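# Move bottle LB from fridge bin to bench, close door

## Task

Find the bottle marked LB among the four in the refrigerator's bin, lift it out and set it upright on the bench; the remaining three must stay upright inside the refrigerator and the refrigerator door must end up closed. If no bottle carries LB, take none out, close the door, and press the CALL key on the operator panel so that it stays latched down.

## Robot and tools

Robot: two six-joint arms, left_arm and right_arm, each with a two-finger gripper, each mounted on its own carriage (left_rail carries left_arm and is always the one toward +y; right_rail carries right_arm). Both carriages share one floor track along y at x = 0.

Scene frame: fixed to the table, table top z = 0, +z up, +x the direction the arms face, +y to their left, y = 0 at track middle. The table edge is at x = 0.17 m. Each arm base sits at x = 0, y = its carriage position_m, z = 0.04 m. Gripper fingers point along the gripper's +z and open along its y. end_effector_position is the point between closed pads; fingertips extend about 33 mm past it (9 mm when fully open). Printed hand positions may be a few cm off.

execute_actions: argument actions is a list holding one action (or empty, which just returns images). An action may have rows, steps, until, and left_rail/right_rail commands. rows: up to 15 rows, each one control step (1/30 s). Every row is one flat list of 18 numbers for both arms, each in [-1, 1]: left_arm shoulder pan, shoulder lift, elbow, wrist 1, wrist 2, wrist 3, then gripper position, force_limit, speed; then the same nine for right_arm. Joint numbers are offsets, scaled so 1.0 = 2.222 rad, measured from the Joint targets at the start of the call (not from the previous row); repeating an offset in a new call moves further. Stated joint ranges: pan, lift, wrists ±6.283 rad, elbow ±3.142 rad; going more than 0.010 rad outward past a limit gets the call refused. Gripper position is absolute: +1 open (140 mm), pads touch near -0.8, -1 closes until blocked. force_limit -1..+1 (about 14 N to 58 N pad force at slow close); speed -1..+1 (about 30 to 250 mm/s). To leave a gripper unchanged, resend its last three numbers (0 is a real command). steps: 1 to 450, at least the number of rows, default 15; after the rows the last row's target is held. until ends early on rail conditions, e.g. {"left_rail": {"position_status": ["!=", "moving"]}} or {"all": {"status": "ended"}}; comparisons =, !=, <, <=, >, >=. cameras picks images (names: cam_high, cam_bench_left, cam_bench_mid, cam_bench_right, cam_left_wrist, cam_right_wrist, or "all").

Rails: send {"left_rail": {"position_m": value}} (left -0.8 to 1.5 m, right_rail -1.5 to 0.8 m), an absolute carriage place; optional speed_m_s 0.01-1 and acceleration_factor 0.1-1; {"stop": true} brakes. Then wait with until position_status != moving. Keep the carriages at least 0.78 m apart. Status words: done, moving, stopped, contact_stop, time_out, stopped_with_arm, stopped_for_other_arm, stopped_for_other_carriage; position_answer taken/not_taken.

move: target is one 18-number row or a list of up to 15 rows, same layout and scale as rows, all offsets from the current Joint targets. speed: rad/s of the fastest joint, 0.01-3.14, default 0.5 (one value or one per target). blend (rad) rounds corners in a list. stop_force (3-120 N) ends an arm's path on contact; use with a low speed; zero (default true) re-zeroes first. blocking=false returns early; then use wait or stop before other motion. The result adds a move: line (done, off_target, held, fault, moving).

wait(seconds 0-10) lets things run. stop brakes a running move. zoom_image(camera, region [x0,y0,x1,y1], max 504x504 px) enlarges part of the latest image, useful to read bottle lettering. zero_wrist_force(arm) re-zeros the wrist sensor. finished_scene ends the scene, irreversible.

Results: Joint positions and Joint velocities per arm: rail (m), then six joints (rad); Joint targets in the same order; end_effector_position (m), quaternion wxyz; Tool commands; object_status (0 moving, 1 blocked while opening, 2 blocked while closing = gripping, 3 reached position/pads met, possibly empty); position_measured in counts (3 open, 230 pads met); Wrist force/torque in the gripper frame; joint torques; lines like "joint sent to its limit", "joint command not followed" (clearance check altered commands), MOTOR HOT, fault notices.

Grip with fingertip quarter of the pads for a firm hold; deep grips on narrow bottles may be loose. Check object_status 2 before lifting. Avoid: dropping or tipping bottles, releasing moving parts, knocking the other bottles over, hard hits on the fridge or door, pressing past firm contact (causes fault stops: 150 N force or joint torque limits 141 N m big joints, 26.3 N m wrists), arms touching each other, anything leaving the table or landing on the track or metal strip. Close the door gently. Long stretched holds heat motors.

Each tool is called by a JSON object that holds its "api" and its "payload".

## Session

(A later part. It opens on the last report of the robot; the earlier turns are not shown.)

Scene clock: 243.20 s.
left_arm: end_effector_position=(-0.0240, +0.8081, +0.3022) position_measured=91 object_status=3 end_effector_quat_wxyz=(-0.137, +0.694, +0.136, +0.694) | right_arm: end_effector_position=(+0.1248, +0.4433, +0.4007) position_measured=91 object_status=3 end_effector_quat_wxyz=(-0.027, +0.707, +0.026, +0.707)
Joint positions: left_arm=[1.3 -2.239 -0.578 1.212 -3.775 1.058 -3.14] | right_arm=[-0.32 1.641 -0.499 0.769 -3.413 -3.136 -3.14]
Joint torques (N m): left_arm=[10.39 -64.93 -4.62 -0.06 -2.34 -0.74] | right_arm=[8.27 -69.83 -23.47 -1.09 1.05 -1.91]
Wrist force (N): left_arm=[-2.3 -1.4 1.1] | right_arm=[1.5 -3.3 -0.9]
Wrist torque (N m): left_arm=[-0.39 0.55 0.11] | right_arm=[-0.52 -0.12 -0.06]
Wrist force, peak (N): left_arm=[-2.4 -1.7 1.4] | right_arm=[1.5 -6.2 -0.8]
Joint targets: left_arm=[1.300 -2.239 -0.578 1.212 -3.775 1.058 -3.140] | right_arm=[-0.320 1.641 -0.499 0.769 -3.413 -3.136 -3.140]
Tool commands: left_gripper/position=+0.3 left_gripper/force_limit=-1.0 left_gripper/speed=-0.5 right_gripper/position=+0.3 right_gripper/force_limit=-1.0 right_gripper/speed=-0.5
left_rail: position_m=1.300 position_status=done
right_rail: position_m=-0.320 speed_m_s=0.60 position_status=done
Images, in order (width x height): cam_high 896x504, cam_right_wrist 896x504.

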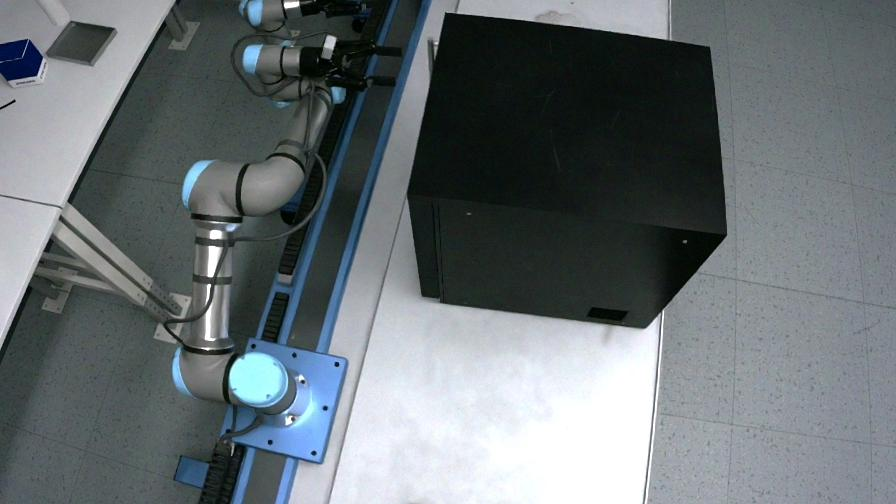

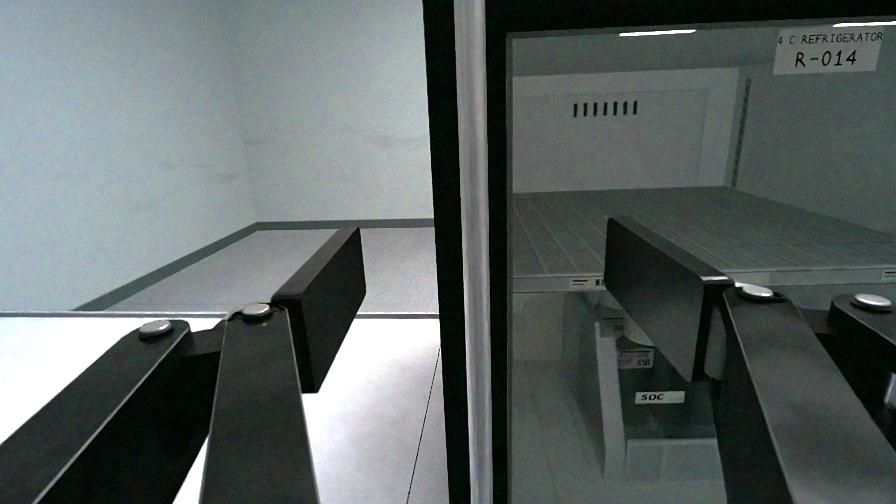

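{"api": "move", "payload": {"target": [0,0,0,0,0,0,0.3,-1,-0.5,-0.0543,-0.0108,0.0221,-0.0107,0.054,0,0.3,-1,-0.5], "speed": 0.2, "stop_force": 12}}

{"api": "move", "payload": {"target": [0,0,0,0,0,0,0.3,-1,-0.5,0,0,0,0,0,0,-1,-1,-1], "cameras": ["cam_right_wrist"]}}

Scene clock: 254.20 s.
left_arm: end_effector_position=(-0.0240, +0.8081, +0.3022) position_measured=91 object_status=3 end_effector_quat_wxyz=(-0.137, +0.694, +0.136, +0.694) | right_arm: end_effector_position=(+0.2149, +0.4524, +0.4001) position_measured=91 object_status=3 end_effector_quat_wxyz=(-0.027, +0.707, +0.026, +0.707)
Joint positions: left_arm=[1.3 -2.239 -0.578 1.212 -3.775 1.058 -3.14] | right_arm=[-0.32 1.52 -0.523 0.818 -3.437 -3.016 -3.14]
Joint torques (N m): left_arm=[10.4 -65.14 -4.63 -0.02 -2.31 -0.83] | right_arm=[-12.21 -69.87 -13.73 -1.68 1.88 -1.1]
Wrist force (N): left_arm=[-2.2 -1.5 1.5] | right_arm=[2.2 -2.9 -0.9]
Wrist torque (N m): left_arm=[-0.40 0.55 0.10] | right_arm=[-0.41 -0.25 -0.09]
Wrist force, peak (N): left_arm=[-2.6 -1.8 1.0] | right_arm=[1.6 -3.0 -2.8]
Joint targets: left_arm=[1.300 -2.239 -0.578 1.212 -3.775 1.058 -3.140] | right_arm=[-0.320 1.520 -0.523 0.818 -3.437 -3.016 -3.140]
left_rail: position_m=1.300 position_status=done
right_rail: position_m=-0.320 speed_m_s=0.60 position_status=done
move: done

Scene clock: 256.87 s.
left_arm: end_effector_position=(-0.0240, +0.8081, +0.3022) position_measured=91 object_status=3 end_effector_quat_wxyz=(-0.137, +0.694, +0.136, +0.694) | right_arm: end_effector_position=(+0.2149, +0.4523, +0.4001) position_measured=204 object_status=0 end_effector_quat_wxyz=(-0.027, +0.707, +0.026, +0.707)
Joint positions: left_arm=[1.3 -2.239 -0.578 1.212 -3.775 1.058 -3.14] | right_arm=[-0.32 1.52 -0.523 0.818 -3.437 -3.017 -3.14]
Joint torques (N m): left_arm=[11.04 -64.87 -3.91 -0.08 -2.34 -0.83] | right_arm=[-6.26 -66.18 -16.48 3.04 8.72 -1.02]
Wrist force (N): left_arm=[-2.0 -1.6 1.4] | right_arm=[-2.2 22.2 -5.3]
Wrist torque (N m): left_arm=[-0.43 0.47 0.10] | right_arm=[-0.84 -0.23 -0.01]
Wrist force, peak (N): left_arm=[-2.5 -1.6 1.3] | right_arm=[-1.2 22.5 -5.8]
Joint targets: left_arm=[1.300 -2.239 -0.578 1.212 -3.775 1.058 -3.140] | right_arm=[-0.320 1.520 -0.523 0.818 -3.437 -3.016 -3.140]
left_rail: position_m=1.300 position_status=done
right_rail: position_m=-0.320 speed_m_s=0.60 position_status=done
move: done
Images, in order (width x height): cam_right_wrist 896x504.

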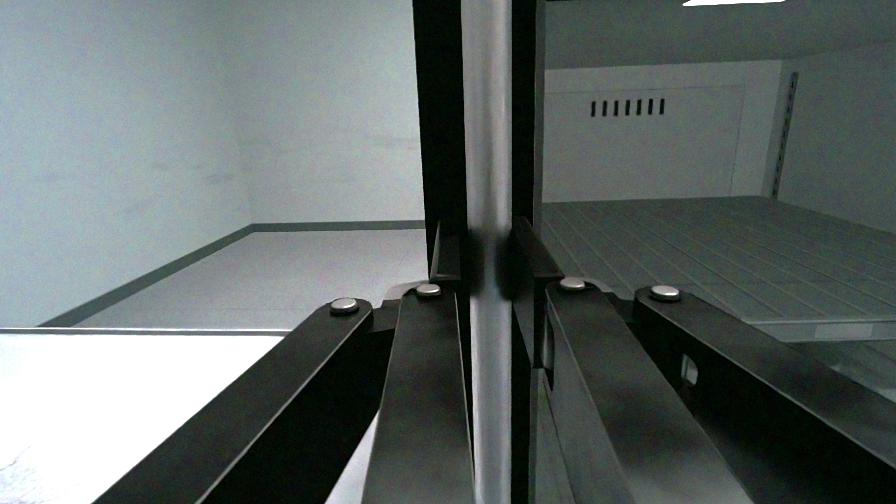

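{"api": "move", "payload": {"target": [[0,0,0,0,0,0,0.3,-1,-0.5,0.0203,-0.0414,0.0817,-0.0402,0.0191,0,-0.98,0.2,-1],[0,0,0,0,0,0,0.3,-1,-0.5,0.0403,-0.0772,0.1513,-0.0739,0.0383,0,-0.98,0.2,-1]], "speed": 0.15, "blend": 0.01}}

Scene clock: 264.10 s.
left_arm: end_effector_position=(-0.0240, +0.8081, +0.3022) position_measured=91 object_status=3 end_effector_quat_wxyz=(-0.137, +0.694, +0.136, +0.694) | right_arm: end_effector_position=(+0.1421, +0.4291, +0.3999) position_measured=210 object_status=2 end_effector_quat_wxyz=(-0.088, +0.702, +0.088, +0.702)
Joint positions: left_arm=[1.3 -2.239 -0.578 1.212 -3.775 1.058 -3.14] | right_arm=[-0.32 1.609 -0.694 1.154 -3.601 -2.931 -3.14]
Joint torques (N m): left_arm=[10.72 -65.14 -5.07 -0.13 -2.38 -0.88] | right_arm=[17.51 -57.46 -12.16 0.12 6.46 -0.36]
Wrist force (N): left_arm=[-2.3 -1.5 1.4] | right_arm=[5.4 13.2 1.2]
Wrist torque (N m): left_arm=[-0.40 0.53 0.11] | right_arm=[-0.65 -0.15 0.08]
Wrist force, peak (N): left_arm=[-2.4 -1.8 1.7] | right_arm=[-4.3 49.1 12.3]
Joint targets: left_arm=[1.300 -2.239 -0.578 1.212 -3.775 1.058 -3.140] | right_arm=[-0.320 1.610 -0.694 1.154 -3.601 -2.931 -3.140]
left_rail: position_m=1.300 position_status=done
right_rail: position_m=-0.320 speed_m_s=0.60 position_status=done
move: done

{"api": "move", "payload": {"target": [[0,0,0,0,0,0,0.3,-1,-0.5,0.0197,-0.0334,0.0638,-0.0306,0.0195,0,-0.98,0.2,-1],[0,0,0,0,0,0,0.3,-1,-0.5,0.0394,-0.0652,0.1236,-0.0587,0.0391,0,-0.98,0.2,-1]], "speed": 0.18, "blend": 0.01}}

Scene clock: 270.00 s.
left_arm: end_effector_position=(-0.0240, +0.8081, +0.3022) position_measured=91 object_status=3 end_effector_quat_wxyz=(-0.137, +0.694, +0.136, +0.694) | right_arm: end_effector_position=(+0.0747, +0.3961, +0.4002) position_measured=210 object_status=2 end_effector_quat_wxyz=(-0.149, +0.691, +0.148, +0.691)
Joint positions: left_arm=[1.3 -2.239 -0.578 1.212 -3.775 1.058 -3.14] | right_arm=[-0.32 1.697 -0.839 1.429 -3.731 -2.845 -3.14]
Joint torques (N m): left_arm=[10.57 -65.4 -4.38 -0.08 -2.22 -1.01] | right_arm=[21.33 -61.41 -19.15 -1.04 9.19 0.18]
Wrist force (N): left_arm=[-2.0 -1.3 1.4] | right_arm=[-11.7 21.1 0.5]
Wrist torque (N m): left_arm=[-0.36 0.49 0.11] | right_arm=[-1.04 -0.11 0.10]
Wrist force, peak (N): left_arm=[-2.4 -1.8 1.4] | right_arm=[-13.9 23.0 0.4]
Joint targets: left_arm=[1.300 -2.239 -0.578 1.212 -3.775 1.058 -3.140] | right_arm=[-0.320 1.697 -0.839 1.429 -3.731 -2.844 -3.140]
left_rail: position_m=1.300 position_status=done
right_rail: position_m=-0.320 speed_m_s=0.60 position_status=done
move: done

{"api": "move", "payload": {"target": [[0,0,0,0,0,0,0.3,-1,-0.5,0.0198,-0.031,0.0576,-0.0268,0.0196,0,-0.98,0.2,-1],[0,0,0,0,0,0,0.3,-1,-0.5,0.0392,-0.0617,0.1132,-0.0518,0.0395,0,-0.98,0.2,-1]], "speed": 0.18, "blend": 0.01}}

{"api": "move", "payload": {"target": [[0,0,0,0,0,0,0.3,-1,-0.5,0.019,-0.0306,0.0544,-0.0237,0.0202,0,-0.98,0.2,-1],[0,0,0,0,0,0,0.3,-1,-0.5,0.0377,-0.0615,0.1074,-0.0459,0.0408,0,-0.98,0.2,-1]], "speed": 0.18, "blend": 0.01}}

Scene clock: 280.63 s.
left_arm: end_effector_position=(-0.0240, +0.8081, +0.3022) position_measured=91 object_status=3 end_effector_quat_wxyz=(-0.137, +0.694, +0.136, +0.694) | right_arm: end_effector_position=(+0.0132, +0.3518, +0.4003) position_measured=210 object_status=2 end_effector_quat_wxyz=(-0.209, +0.676, +0.208, +0.676)
Joint positions: left_arm=[1.3 -2.239 -0.578 1.212 -3.775 1.058 -3.14] | right_arm=[-0.32 1.784 -0.976 1.68 -3.846 -2.757 -3.14]
Joint torques (N m): left_arm=[10.83 -64.51 -4.56 -0.15 -2.36 -1.13] | right_arm=[25.14 -60.13 -24.27 -2.06 11.47 1.12]
Wrist force (N): left_arm=[-2.0 -1.6 1.3] | right_arm=[-21.2 27.9 1.6]
Wrist torque (N m): left_arm=[-0.42 0.48 0.10] | right_arm=[-1.15 -0.11 0.07]
Wrist force, peak (N): left_arm=[-2.5 -1.5 1.6] | right_arm=[-23.1 30.4 2.5]
Joint targets: left_arm=[1.300 -2.239 -0.578 1.212 -3.775 1.058 -3.140] | right_arm=[-0.320 1.784 -0.976 1.681 -3.847 -2.757 -3.140]
left_rail: position_m=1.300 position_status=done
right_rail: position_m=-0.320 speed_m_s=0.60 position_status=done
move: done

Scene clock: 282.50 s.
left_arm: end_effector_position=(-0.0240, +0.8081, +0.3022) position_measured=91 object_status=3 end_effector_quat_wxyz=(-0.137, +0.694, +0.136, +0.694) | right_arm: end_effector_position=(-0.0391, +0.2974, +0.4004) position_measured=210 object_status=2 end_effector_quat_wxyz=(-0.267, +0.655, +0.266, +0.655)
Joint positions: left_arm=[1.3 -2.239 -0.578 1.212 -3.775 1.058 -3.14] | right_arm=[-0.32 1.868 -1.113 1.919 -3.948 -2.666 -3.14]
Joint torques (N m): left_arm=[10.59 -65.35 -4.81 -0.08 -2.36 -1.15] | right_arm=[18.41 -55.23 -20.07 -4.7 6.31 1.21]
Wrist force (N): left_arm=[-2.1 -1.6 1.5] | right_arm=[-22.0 11.4 -0.4]
Wrist torque (N m): left_arm=[-0.42 0.51 0.10] | right_arm=[-1.02 -0.12 0.11]
Wrist force, peak (N): left_arm=[-2.6 -1.7 1.4] | right_arm=[-24.8 27.3 2.4]
Joint targets: left_arm=[1.300 -2.239 -0.578 1.212 -3.775 1.058 -3.140] | right_arm=[-0.320 1.868 -1.113 1.919 -3.949 -2.666 -3.140]
left_rail: position_m=1.300 position_status=done
right_rail: position_m=-0.320 speed_m_s=0.60 position_status=done
move: done

{"api": "move", "payload": {"target": [[0,0,0,0,0,0,0.3,-1,-0.5,0.0183,-0.0311,0.0521,-0.0203,0.0212,0,-0.98,0.2,-1],[0,0,0,0,0,0,0.3,-1,-0.5,0.0359,-0.0635,0.1032,-0.0391,0.0428,0,-0.98,0.2,-1]], "speed": 0.18, "blend": 0.01}}

{"api": "move", "payload": {"target": [[0,0,0,0,0,0,0.3,-1,-0.5,0.0168,-0.0336,0.0504,-0.0167,0.0224,0,-0.98,0.2,-1],[0,0,0,0,0,0,0.3,-1,-0.5,0.0324,-0.0702,0.1001,-0.0298,0.0462,0,-0.98,0.2,-1]], "speed": 0.18, "blend": 0.01, "cameras": ["cam_high"]}}

Scene clock: 293.43 s.
left_arm: end_effector_position=(-0.0240, +0.8081, +0.3022) position_measured=91 object_status=3 end_effector_quat_wxyz=(-0.137, +0.694, +0.136, +0.694) | right_arm: end_effector_position=(-0.0814, +0.2351, +0.4000) position_measured=210 object_status=2 end_effector_quat_wxyz=(-0.323, +0.630, +0.322, +0.629)
Joint positions: left_arm=[1.3 -2.239 -0.578 1.212 -3.775 1.058 -3.14] | right_arm=[-0.32 1.948 -1.254 2.148 -4.035 -2.571 -3.14]
Joint torques (N m): left_arm=[10.69 -64.64 -4.57 -0.09 -2.29 -1.3] | right_arm=[9.82 -39.75 -9.18 -3.54 1.22 2.06]
Wrist force (N): left_arm=[-2.2 -1.4 1.3] | right_arm=[-3.1 -6.1 -2.2]
Wrist torque (N m): left_arm=[-0.38 0.54 0.10] | right_arm=[-0.74 -0.14 0.12]
Wrist force, peak (N): left_arm=[-2.5 -1.6 1.6] | right_arm=[-22.7 12.0 0.6]
Joint targets: left_arm=[1.300 -2.239 -0.578 1.212 -3.775 1.058 -3.140] | right_arm=[-0.320 1.948 -1.254 2.149 -4.035 -2.571 -3.140]
left_rail: position_m=1.300 position_status=done
right_rail: position_m=-0.320 speed_m_s=0.60 position_status=done
move: done

Scene clock: 295.23 s.
left_arm: end_effector_position=(-0.0240, +0.8081, +0.3022) position_measured=91 object_status=3 end_effector_quat_wxyz=(-0.137, +0.694, +0.136, +0.694) | right_arm: end_effector_position=(-0.1122, +0.1663, +0.4000) position_measured=210 object_status=2 end_effector_quat_wxyz=(-0.376, +0.599, +0.376, +0.598)
Joint positions: left_arm=[1.3 -2.239 -0.578 1.212 -3.775 1.058 -3.14] | right_arm=[-0.32 2.02 -1.41 2.371 -4.102 -2.468 -3.14]
Joint torques (N m): left_arm=[10.53 -65.5 -4.37 -0.08 -2.3 -1.28] | right_arm=[-2.38 -33.86 -0.76 -5.02 -7.97 2.18]
Wrist force (N): left_arm=[-2.3 -1.5 1.2] | right_arm=[1.8 -36.8 -3.5]
Wrist torque (N m): left_arm=[-0.41 0.53 0.10] | right_arm=[-0.19 -0.11 0.12]
Wrist force, peak (N): left_arm=[-2.5 -1.7 1.5] | right_arm=[2.4 -37.2 -3.8]
Joint targets: left_arm=[1.300 -2.239 -0.578 1.212 -3.775 1.058 -3.140] | right_arm=[-0.320 2.020 -1.410 2.371 -4.102 -2.468 -3.140]
left_rail: position_m=1.300 position_status=done
right_rail: position_m=-0.320 speed_m_s=0.60 position_status=done
move: done
Images, in order (width x height): cam_high 896x504.

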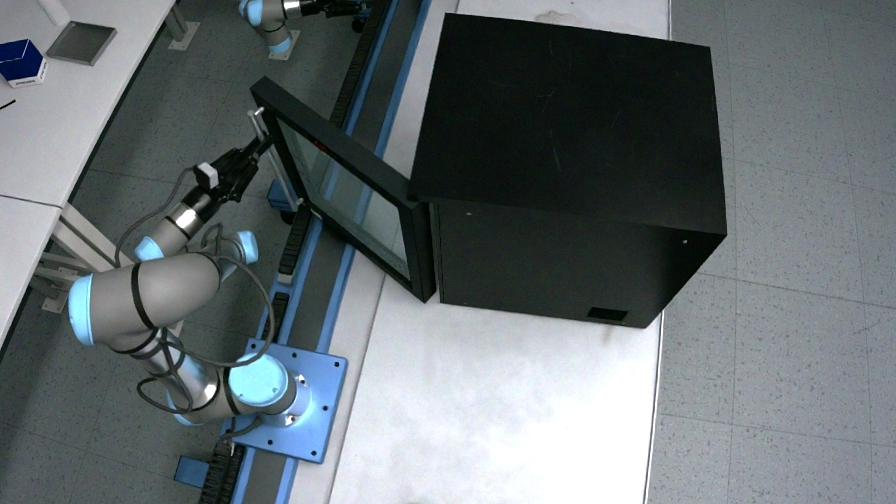

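{"api": "move", "payload": {"target": [[0,0,0,0,0,0,0.3,-1,-0.5,0.012,-0.0425,0.0494,-0.0068,0.0280,0,-0.98,0.2,-1],[0,0,0,0,0,0,0.3,-1,-0.5,0.0225,-0.0893,0.0981,-0.0086,0.0576,0,-0.98,0.2,-1]], "speed": 0.18, "blend": 0.01, "cameras": ["cam_high","cam_right_wrist"]}}

Scene clock: 302.07 s.
left_arm: end_effector_position=(-0.0240, +0.8081, +0.3022) position_measured=91 object_status=3 end_effector_quat_wxyz=(-0.137, +0.694, +0.136, +0.694) | right_arm: end_effector_position=(-0.1313, +0.0941, +0.4008) position_measured=210 object_status=2 end_effector_quat_wxyz=(-0.428, +0.563, +0.428, +0.562)
Joint positions: left_arm=[1.3 -2.239 -0.578 1.212 -3.775 1.058 -3.14] | right_arm=[-0.32 2.07 -1.608 2.589 -4.121 -2.339 -3.14]
Joint torques (N m): left_arm=[10.88 -65.25 -4.66 -0.11 -2.27 -1.41] | right_arm=[-4.16 -28.56 -4.39 -8.01 -11.28 2.09]
Wrist force (N): left_arm=[-2.0 -1.6 1.2] | right_arm=[-9.1 -48.1 -4.0]
Wrist torque (N m): left_arm=[-0.43 0.49 0.11] | right_arm=[0.00 -0.11 0.04]
Wrist force, peak (N): left_arm=[-2.7 -1.8 1.3] | right_arm=[-40.7 -42.8 -2.6]
Joint targets: left_arm=[1.300 -2.239 -0.578 1.212 -3.775 1.058 -3.140] | right_arm=[-0.320 2.070 -1.608 2.589 -4.121 -2.340 -3.140]
left_rail: position_m=1.300 position_status=done
right_rail: position_m=-0.320 speed_m_s=0.60 position_status=done
move: done
Images, in order (width x height): cam_high 896x504, cam_right_wrist 896x504.

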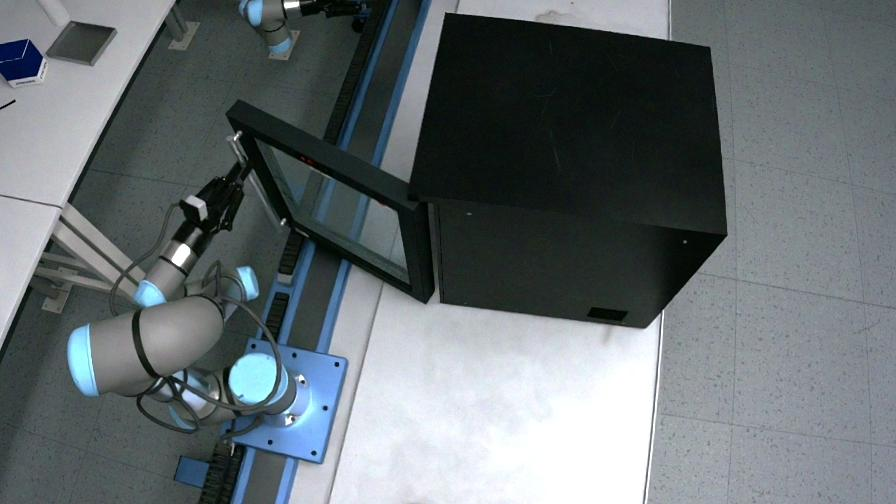

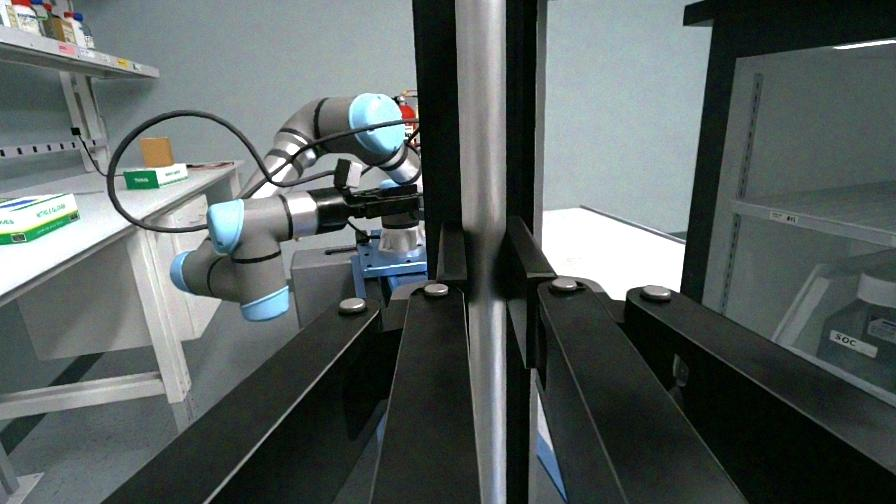

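{"api": "execute_actions", "payload": {"actions": [{"left_rail":{"position_m":0.87},"steps":75,"until":{"left_rail":{"position_status":["!=","moving"]}}}]}}

{"api": "move", "payload": {"target": [0.2074,-0.0837,0.2958,-0.2124,-0.5007,0,0.3,-1,-0.5,0.0036,0,0,0,0,0,-0.98,0.2,-1], "speed": 0.5, "cameras": ["cam_left_wrist","cam_high"]}}

Scene clock: 325.83 s.
left_arm: end_effector_position=(-0.0239, +0.3781, +0.3022) position_measured=91 object_status=3 end_effector_quat_wxyz=(-0.137, +0.694, +0.136, +0.694) | right_arm: end_effector_position=(-0.1313, +0.0939, +0.4007) position_measured=210 object_status=2 end_effector_quat_wxyz=(-0.428, +0.563, +0.429, +0.562)
Joint positions: left_arm=[0.87 -2.239 -0.578 1.213 -3.775 1.057 -3.14] | right_arm=[-0.32 2.07 -1.608 2.589 -4.121 -2.339 -3.14]
Joint torques (N m): left_arm=[-8.16 -52.43 -20.31 2.71 1.49 -1.38] | right_arm=[-7.59 -28.6 -3.02 -5.25 -11.63 1.92]
Wrist force (N): left_arm=[-2.0 -1.5 1.1] | right_arm=[-6.9 -49.5 -3.9]
Wrist torque (N m): left_arm=[-0.40 0.51 0.11] | right_arm=[0.02 -0.14 0.04]
Wrist force, peak (N): left_arm=[-2.1 -4.7 2.8] | right_arm=[-6.9 -49.7 -4.0]
Joint targets: left_arm=[0.870 -2.239 -0.578 1.212 -3.775 1.058 -3.140] | right_arm=[-0.320 2.070 -1.608 2.589 -4.121 -2.340 -3.140]
Tool commands: left_gripper/position=+0.3 left_gripper/force_limit=-1.0 left_gripper/speed=-0.5 right_gripper/position=-0.98 right_gripper/force_limit=+0.2 right_gripper/speed=-1.0
left_rail: position_m=0.870 position_status=done
right_rail: position_m=-0.320 speed_m_s=0.60 position_status=done

Scene clock: 328.77 s.
left_arm: end_effector_position=(+0.3313, +0.2893, +0.2457) position_measured=91 object_status=3 end_effector_quat_wxyz=(+0.092, +0.701, -0.093, +0.701) | right_arm: end_effector_position=(-0.1341, +0.0927, +0.4007) position_measured=210 object_status=2 end_effector_quat_wxyz=(-0.430, +0.562, +0.430, +0.561)
Joint positions: left_arm=[0.87 -1.779 -0.764 1.87 -4.247 -0.055 -3.14] | right_arm=[-0.32 2.078 -1.608 2.589 -4.121 -2.34 -3.14]
Joint torques (N m): left_arm=[11.64 -54.76 1.86 -2.96 -2.08 -1.5] | right_arm=[22.68 -25.91 -27.11 -5.24 9.45 1.89]
Wrist force (N): left_arm=[-2.1 -1.5 1.3] | right_arm=[-26.6 25.4 0.3]
Wrist torque (N m): left_arm=[-0.40 0.49 0.10] | right_arm=[-1.03 -0.15 0.06]
Wrist force, peak (N): left_arm=[-2.2 -2.1 2.2] | right_arm=[-7.7 -49.3 -3.6]
Joint targets: left_arm=[0.870 -1.778 -0.764 1.870 -4.247 -0.055 -3.140] | right_arm=[-0.320 2.078 -1.608 2.589 -4.121 -2.340 -3.140]
left_rail: position_m=0.870 position_status=done
right_rail: position_m=-0.320 speed_m_s=0.60 position_status=done
move: done
Images, in order (width x height): cam_high 896x504, cam_left_wrist 896x504.

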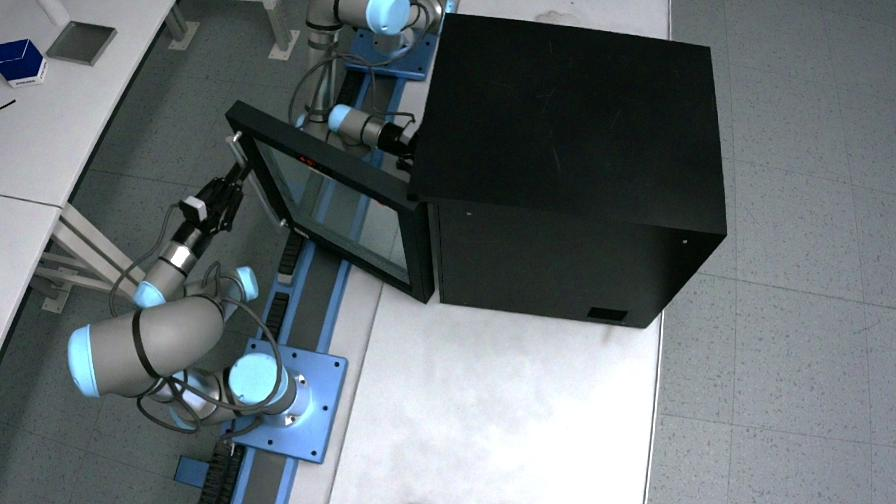

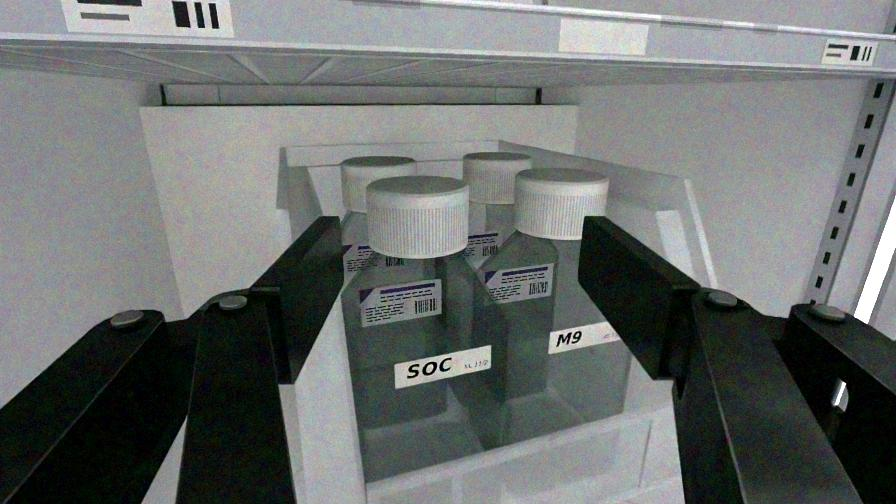

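{"api": "zoom_image", "payload": {"camera": "cam_left_wrist", "region": [320, 140, 660, 500]}}

Scaled by 1.400 from the camera's 896x504 image, which has a finer 1280x720 frame.

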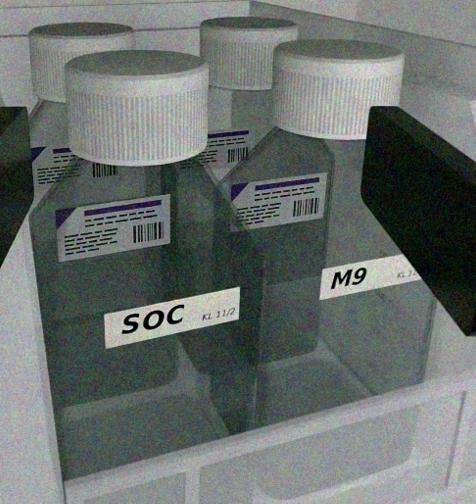

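{"api": "move", "payload": {"target": [0,0.0706,-0.0182,-0.0527,0,0,0.3,-1,-0.5,0,0,0,0,0,0,-0.98,0.2,-1], "speed": 0.3, "cameras": ["cam_left_wrist"]}}

{"api": "zoom_image", "payload": {"camera": "cam_left_wrist", "region": [300, 100, 660, 460]}}

Scene clock: 341.13 s.
left_arm: end_effector_position=(+0.3313, +0.2891, +0.1761) position_measured=91 object_status=3 end_effector_quat_wxyz=(+0.092, +0.701, -0.093, +0.701) | right_arm: end_effector_position=(-0.1341, +0.0927, +0.4007) position_measured=210 object_status=2 end_effector_quat_wxyz=(-0.430, +0.562, +0.430, +0.561)
Joint positions: left_arm=[0.87 -1.779 -0.607 1.829 -4.364 -0.055 -3.14] | right_arm=[-0.32 2.078 -1.608 2.589 -4.121 -2.34 -3.14]
Joint torques (N m): left_arm=[18.82 -6.77 1.23 -1.04 7.9 4.18] | right_arm=[21.06 -16.81 -38.02 -9.23 8.96 1.58]
Wrist force (N): left_arm=[57.4 18.8 -5.3] | right_arm=[-34.9 23.2 0.0]
Wrist torque (N m): left_arm=[-0.60 -0.27 -2.80] | right_arm=[-1.03 -0.13 0.07]
Wrist force, peak (N): left_arm=[85.0 33.4 -10.4] | right_arm=[-36.6 22.4 0.3]
Joint targets: left_arm=[0.870 -1.778 -0.607 1.829 -4.364 -0.055 -3.140] | right_arm=[-0.320 2.078 -1.608 2.589 -4.121 -2.340 -3.140]
left_rail: position_m=0.870 position_status=done
right_rail: position_m=-0.320 speed_m_s=0.60 position_status=done
move: done
Images, in order (width x height): cam_left_wrist 896x504.

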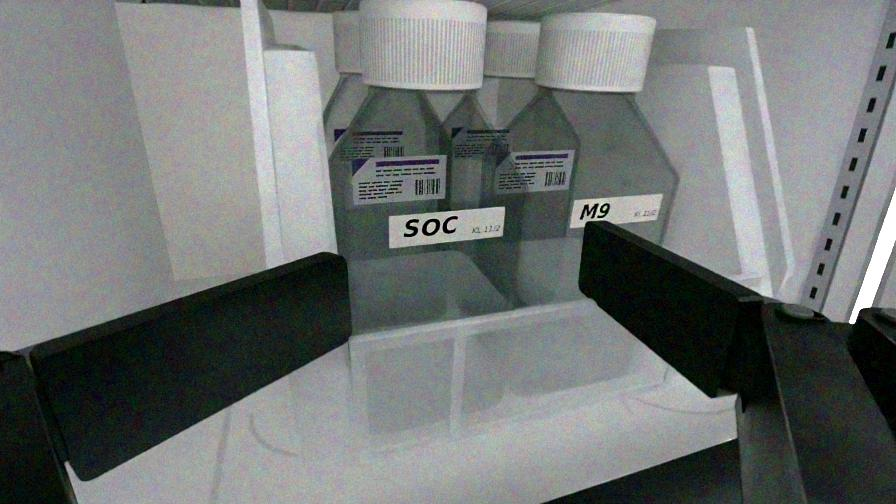

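Scaled by 1.400 from the camera's 896x504 image, which has a finer 1280x720 frame.

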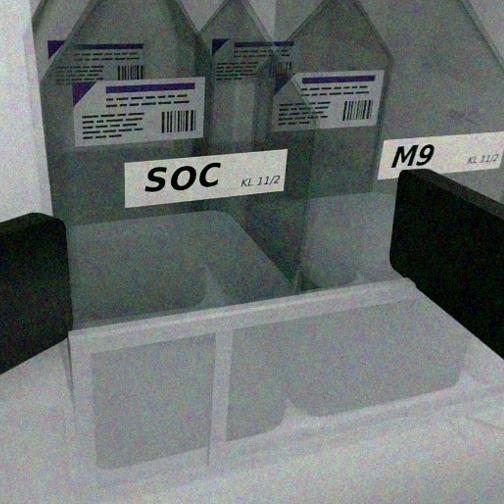

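{"api": "move", "payload": {"target": [[0,-0.0706,0.0182,0.0527,0,0,0.3,-1,-0.5,0,0,0,0,0,0,-0.98,0.2,-1],[-0.0597,-0.1422,0.0442,0.0982,0.0599,0,0.3,-1,-0.5,0,0,0,0,0,0,-0.98,0.2,-1]], "speed": 0.4, "cameras": ["cam_left_wrist"]}}

{"api": "zoom_image", "payload": {"camera": "cam_left_wrist", "region": [320, 150, 640, 400]}}

Scene clock: 365.20 s.
left_arm: end_effector_position=(+0.2704, +0.3047, +0.3100) position_measured=91 object_status=3 end_effector_quat_wxyz=(+0.092, +0.701, -0.093, +0.701) | right_arm: end_effector_position=(-0.1341, +0.0927, +0.4007) position_measured=210 object_status=2 end_effector_quat_wxyz=(-0.430, +0.562, +0.430, +0.561)
Joint positions: left_arm=[0.87 -1.911 -0.923 1.927 -4.146 0.078 -3.14] | right_arm=[-0.32 2.078 -1.608 2.589 -4.121 -2.34 -3.14]
Joint torques (N m): left_arm=[-8.09 -50.49 -1.07 3.66 2.44 -0.83] | right_arm=[0.59 -21.15 -38.02 -4.98 6.77 1.43]
Wrist force (N): left_arm=[-0.6 -0.4 5.8] | right_arm=[-29.9 22.2 0.2]
Wrist torque (N m): left_arm=[-0.19 0.19 0.01] | right_arm=[-0.95 -0.12 0.10]
Wrist force, peak (N): left_arm=[59.3 20.1 -6.6] | right_arm=[-36.2 23.5 0.1]
Joint targets: left_arm=[0.870 -1.911 -0.923 1.928 -4.146 0.078 -3.140] | right_arm=[-0.320 2.078 -1.608 2.589 -4.121 -2.340 -3.140]
left_rail: position_m=0.870 position_status=done
right_rail: position_m=-0.320 speed_m_s=0.60 position_status=done
move: done
Images, in order (width x height): cam_left_wrist 896x504.

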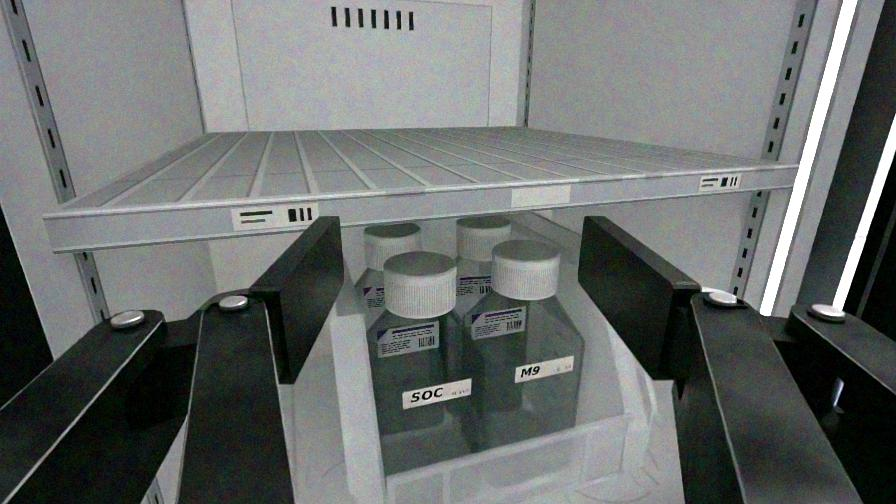

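Scaled by 1.575 from the camera's 896x504 image, which has a finer 1280x720 frame.

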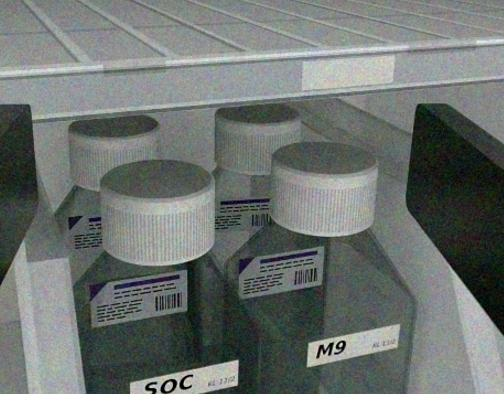

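{"api": "move", "payload": {"target": [0.0867,0.1195,-0.1382,0.0185,-0.165,0,-0.8,-1,0,0,0,0,0,0,0,-0.98,0.2,-1], "speed": 0.4, "cameras": ["cam_left_wrist"]}}

{"api": "zoom_image", "payload": {"camera": "cam_left_wrist", "region": [100, 100, 420, 420]}}

Scene clock: 384.77 s.
left_arm: end_effector_position=(+0.3313, +0.1648, +0.2402) position_measured=229 object_status=3 end_effector_quat_wxyz=(+0.153, +0.690, -0.153, +0.690) | right_arm: end_effector_position=(-0.1341, +0.0927, +0.4007) position_measured=210 object_status=2 end_effector_quat_wxyz=(-0.430, +0.562, +0.430, +0.561)
Joint positions: left_arm=[0.87 -1.719 -0.658 1.621 -4.105 -0.288 -3.14] | right_arm=[-0.32 2.078 -1.608 2.589 -4.121 -2.34 -3.14]
Joint torques (N m): left_arm=[12.33 -43.74 -22.96 2.42 -2.47 -0.68] | right_arm=[-0.37 -25.45 -38.48 -5.2 6.78 1.17]
Wrist force (N): left_arm=[-0.3 -0.4 5.6] | right_arm=[-29.2 21.9 0.0]
Wrist torque (N m): left_arm=[-0.17 0.08 -0.02] | right_arm=[-0.96 -0.20 0.11]
Wrist force, peak (N): left_arm=[-1.3 -0.1 6.7] | right_arm=[-30.7 22.6 0.2]
Joint targets: left_arm=[0.870 -1.718 -0.658 1.620 -4.105 -0.289 -3.140] | right_arm=[-0.320 2.078 -1.608 2.589 -4.121 -2.340 -3.140]
left_rail: position_m=0.870 position_status=done
right_rail: position_m=-0.320 speed_m_s=0.60 position_status=done
move: done
Images, in order (width x height): cam_left_wrist 896x504.

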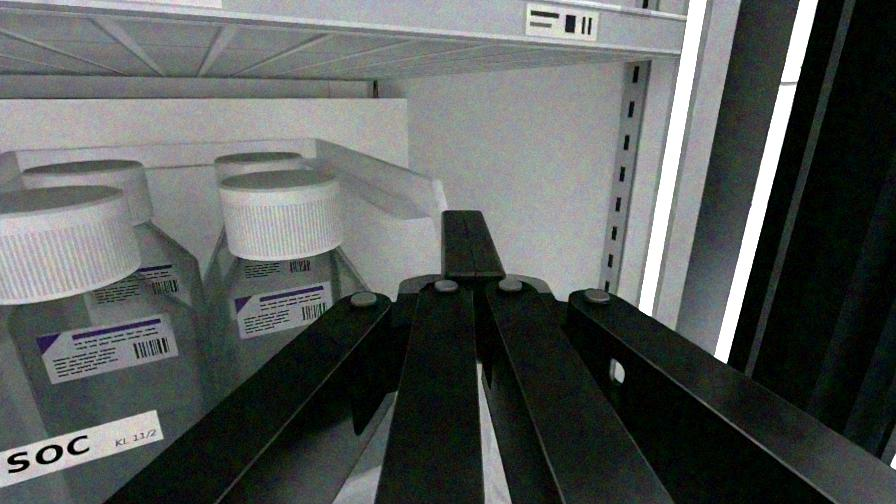

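Scaled by 1.575 from the camera's 896x504 image, which has a finer 1280x720 frame.

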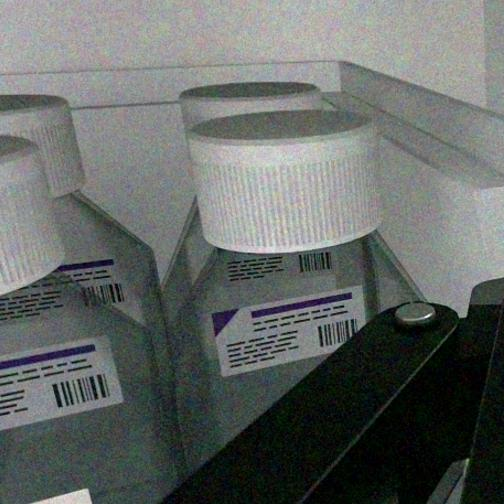

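{"api": "execute_actions", "payload": {"actions": [{"right_rail":{"position_m":-0.365,"speed_m_s":0.08,"acceleration_factor":0.3},"steps":60,"until":{"right_rail":{"position_status":["!=","moving"]}}}]}}

Scene clock: 439.77 s.
left_arm: end_effector_position=(+0.3314, +0.1647, +0.2401) position_measured=229 object_status=3 end_effector_quat_wxyz=(+0.153, +0.690, -0.153, +0.690) | right_arm: end_effector_position=(-0.1386, +0.0489, +0.4007) position_measured=210 object_status=2 end_effector_quat_wxyz=(-0.434, +0.558, +0.435, +0.557)
Joint positions: left_arm=[0.87 -1.718 -0.658 1.62 -4.105 -0.289 -3.14] | right_arm=[-0.365 2.078 -1.608 2.589 -4.121 -2.325 -3.14]
Joint torques (N m): left_arm=[10.15 -45.21 -23.44 2.37 -2.39 -0.76] | right_arm=[-19.59 -27.62 -3.59 -8.1 -11.64 0.71]
Wrist force (N): left_arm=[-0.4 -0.7 5.8] | right_arm=[-8.8 -47.7 -6.2]
Wrist torque (N m): left_arm=[-0.22 0.11 -0.02] | right_arm=[0.45 -0.28 0.01]
Wrist force, peak (N): left_arm=[-0.7 -0.9 6.0] | right_arm=[-12.8 -48.6 -3.8]
Joint targets: left_arm=[0.870 -1.718 -0.658 1.620 -4.105 -0.289 -3.140] | right_arm=[-0.365 2.078 -1.608 2.589 -4.121 -2.340 -3.140]
Tool commands: left_gripper/position=-0.8 left_gripper/force_limit=-1.0 left_gripper/speed=+0.0 right_gripper/position=-0.98 right_gripper/force_limit=+0.2 right_gripper/speed=-1.0
left_rail: position_m=0.870 position_status=done
right_rail: position_m=-0.365 speed_m_s=0.08 position_status=done

{"api": "move", "payload": {"target": [0,0,0,0,0,0,-0.8,-1,0,0.0055,0,0,0,0,0,-0.98,0.2,-1], "speed": 0.1}}

{"api": "execute_actions", "payload": {"actions": [{"right_rail":{"position_m":-0.40},"steps":60,"until":{"right_rail":{"position_status":["!=","moving"]}}}], "cameras": ["cam_high"]}}

Scene clock: 443.13 s.
left_arm: end_effector_position=(+0.3314, +0.1647, +0.2401) position_measured=229 object_status=3 end_effector_quat_wxyz=(+0.153, +0.690, -0.153, +0.690) | right_arm: end_effector_position=(-0.1393, +0.0462, +0.4007) position_measured=210 object_status=2 end_effector_quat_wxyz=(-0.434, +0.559, +0.434, +0.558)
Joint positions: left_arm=[0.87 -1.718 -0.658 1.62 -4.105 -0.289 -3.14] | right_arm=[-0.365 2.09 -1.608 2.589 -4.121 -2.339 -3.14]
Joint torques (N m): left_arm=[10.67 -45.35 -22.83 2.42 -2.25 -0.86] | right_arm=[0.1 -26.92 -11.4 -4.92 -11.55 0.68]
Wrist force (N): left_arm=[-0.5 -0.4 5.7] | right_arm=[-9.6 -36.1 -4.7]
Wrist torque (N m): left_arm=[-0.18 0.14 -0.02] | right_arm=[0.26 -0.23 0.01]
Wrist force, peak (N): left_arm=[-0.4 -0.6 6.1] | right_arm=[-7.9 -48.3 -6.8]
Joint targets: left_arm=[0.870 -1.718 -0.658 1.620 -4.105 -0.289 -3.140] | right_arm=[-0.365 2.090 -1.608 2.589 -4.121 -2.340 -3.140]
left_rail: position_m=0.870 position_status=done
right_rail: position_m=-0.365 speed_m_s=0.08 position_status=done
move: done

Scene clock: 444.00 s.
left_arm: end_effector_position=(+0.3314, +0.1647, +0.2401) position_measured=229 object_status=3 end_effector_quat_wxyz=(+0.153, +0.690, -0.153, +0.690) | right_arm: end_effector_position=(-0.1414, +0.0116, +0.4007) position_measured=210 object_status=2 end_effector_quat_wxyz=(-0.436, +0.557, +0.436, +0.556)
Joint positions: left_arm=[0.87 -1.718 -0.658 1.62 -4.105 -0.289 -3.14] | right_arm=[-0.4 2.09 -1.608 2.589 -4.121 -2.333 -3.14]
Joint torques (N m): left_arm=[10.83 -44.79 -22.85 2.41 -2.3 -0.77] | right_arm=[-12.27 -27.07 -18.65 -6.04 -11.7 0.69]
Wrist force (N): left_arm=[-0.7 -0.6 5.9] | right_arm=[-9.1 -47.3 -9.5]
Wrist torque (N m): left_arm=[-0.20 0.15 -0.02] | right_arm=[0.49 -0.22 0.03]
Wrist force, peak (N): left_arm=[-0.4 -0.3 6.1] | right_arm=[-7.8 -47.9 -10.9]
Joint targets: left_arm=[0.870 -1.718 -0.658 1.620 -4.105 -0.289 -3.140] | right_arm=[-0.400 2.090 -1.608 2.589 -4.121 -2.340 -3.140]
Tool commands: left_gripper/position=-0.8 left_gripper/force_limit=-1.0 left_gripper/speed=+0.0 right_gripper/position=-0.98 right_gripper/force_limit=+0.2 right_gripper/speed=-1.0
left_rail: position_m=0.870 position_status=done
right_rail: position_m=-0.400 speed_m_s=0.08 position_status=done
Images, in order (width x height): cam_high 896x504.

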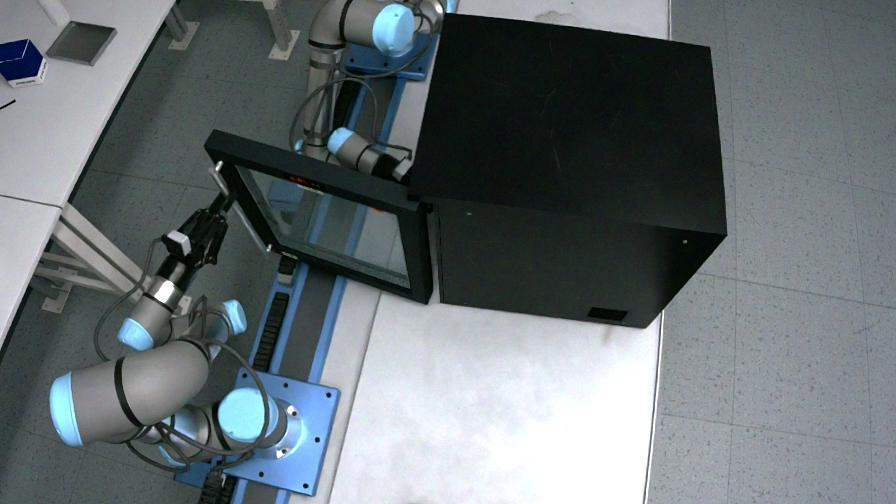

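{"api": "move", "payload": {"target": [-0.037,0.0657,-0.1415,0.0765,0.1548,0,-0.8,-1,0,0.0054,0,0,0,0,0,-0.98,0.2,-1], "speed": 0.4, "cameras": ["cam_left_wrist"]}}

{"api": "zoom_image", "payload": {"camera": "cam_left_wrist", "region": [160, 140, 480, 460]}}

Scene clock: 450.50 s.
left_arm: end_effector_position=(+0.2892, +0.1571, +0.2305) position_measured=229 object_status=3 end_effector_quat_wxyz=(+0.061, +0.704, -0.063, +0.705) | right_arm: end_effector_position=(-0.1440, +0.0094, +0.4007) position_measured=210 object_status=2 end_effector_quat_wxyz=(-0.437, +0.556, +0.437, +0.556)
Joint positions: left_arm=[0.87 -1.801 -0.512 1.306 -3.935 0.055 -3.14] | right_arm=[-0.4 2.102 -1.608 2.589 -4.121 -2.34 -3.14]
Joint torques (N m): left_arm=[-8.6 -51.14 -24.26 3.44 2.38 -0.73] | right_arm=[25.45 -24.22 -22.89 -5.42 10.08 0.42]
Wrist force (N): left_arm=[-0.3 -0.2 5.5] | right_arm=[-23.5 29.1 6.1]
Wrist torque (N m): left_arm=[-0.12 0.11 -0.01] | right_arm=[-0.83 -0.20 -0.02]
Wrist force, peak (N): left_arm=[-0.6 -0.6 6.2] | right_arm=[-7.4 -48.2 -10.0]
Joint targets: left_arm=[0.870 -1.801 -0.512 1.306 -3.935 0.055 -3.140] | right_arm=[-0.400 2.102 -1.608 2.589 -4.121 -2.340 -3.140]
left_rail: position_m=0.870 position_status=done
right_rail: position_m=-0.400 speed_m_s=0.08 position_status=done
move: done
Images, in order (width x height): cam_left_wrist 896x504.

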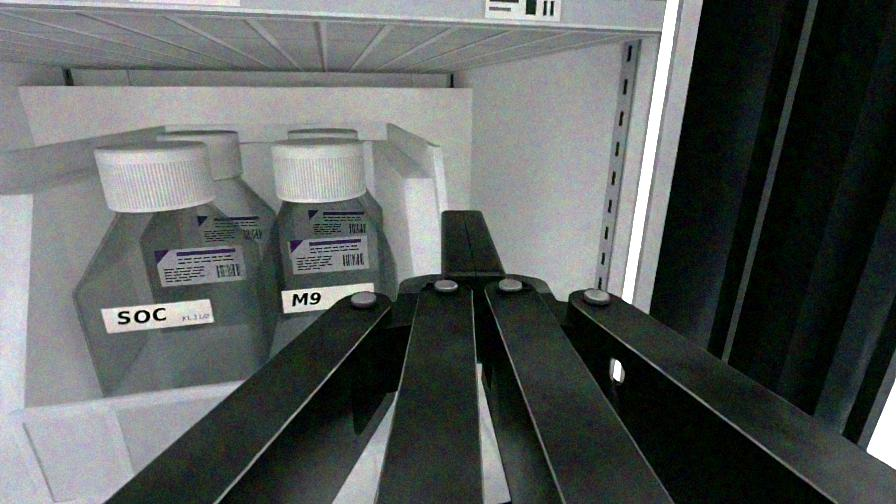

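Scaled by 1.575 from the camera's 896x504 image, which has a finer 1280x720 frame.

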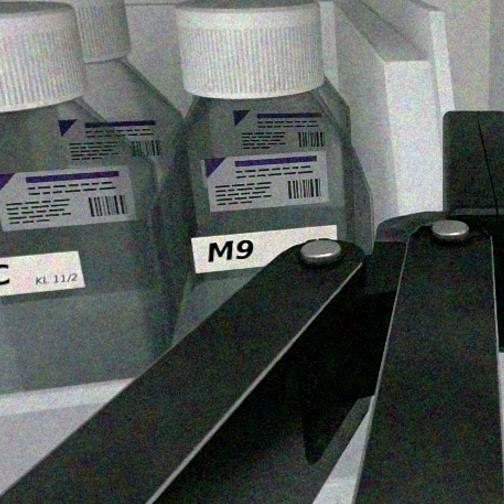

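{"api": "move", "payload": {"target": [-0.0207,0.0299,-0.0034,-0.0268,0.021,0,-0.8,-1,0,0,0,0,0,0,0,-0.98,0.2,-1], "speed": 0.2, "cameras": ["cam_left_wrist"]}}

{"api": "zoom_image", "payload": {"camera": "cam_left_wrist", "region": [100, 100, 420, 420]}}

Scene clock: 457.57 s.
left_arm: end_effector_position=(+0.2601, +0.1626, +0.1899) position_measured=229 object_status=3 end_effector_quat_wxyz=(+0.061, +0.704, -0.062, +0.705) | right_arm: end_effector_position=(-0.1440, +0.0094, +0.4007) position_measured=210 object_status=2 end_effector_quat_wxyz=(-0.437, +0.556, +0.437, +0.556)
Joint positions: left_arm=[0.87 -1.846 -0.446 1.299 -3.994 0.102 -3.14] | right_arm=[-0.4 2.102 -1.608 2.589 -4.121 -2.34 -3.14]
Joint torques (N m): left_arm=[-7.98 -52.27 -23.75 -2.71 2.35 -0.8] | right_arm=[25.5 -20.87 -22.73 -4.09 10.47 0.42]
Wrist force (N): left_arm=[-0.5 -0.5 5.9] | right_arm=[-23.9 30.2 6.7]
Wrist torque (N m): left_arm=[-0.18 0.17 -0.01] | right_arm=[-0.87 -0.21 -0.02]
Wrist force, peak (N): left_arm=[0.5 -0.6 6.2] | right_arm=[-25.0 30.9 7.2]
Joint targets: left_arm=[0.870 -1.847 -0.445 1.298 -3.995 0.102 -3.140] | right_arm=[-0.400 2.102 -1.608 2.589 -4.121 -2.340 -3.140]
left_rail: position_m=0.870 position_status=done
right_rail: position_m=-0.400 speed_m_s=0.08 position_status=done
move: done
Images, in order (width x height): cam_left_wrist 896x504.

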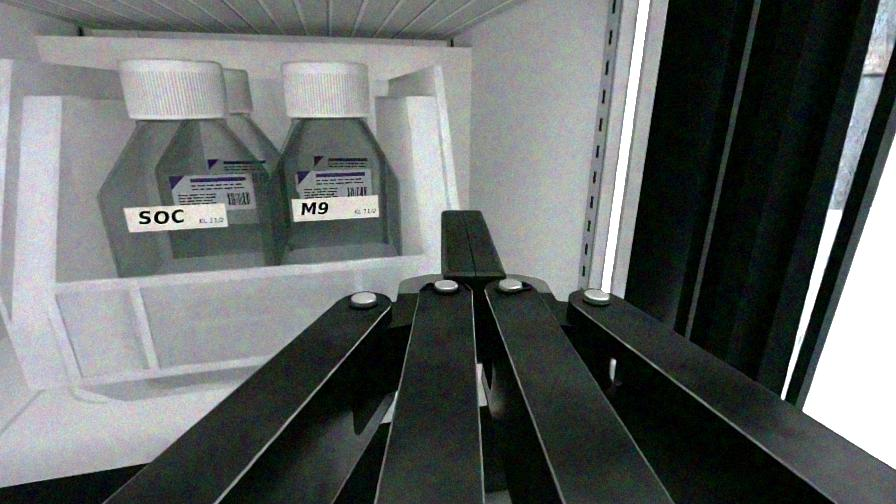

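Scaled by 1.575 from the camera's 896x504 image, which has a finer 1280x720 frame.

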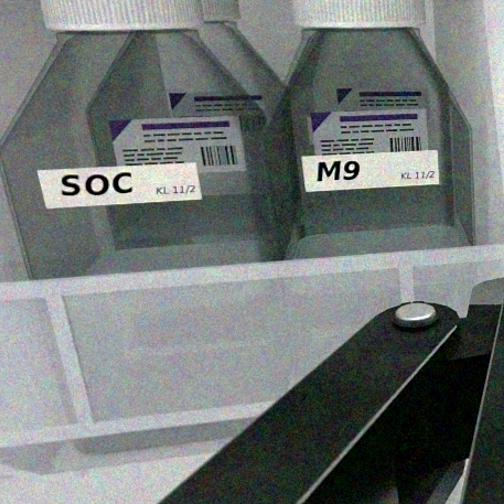

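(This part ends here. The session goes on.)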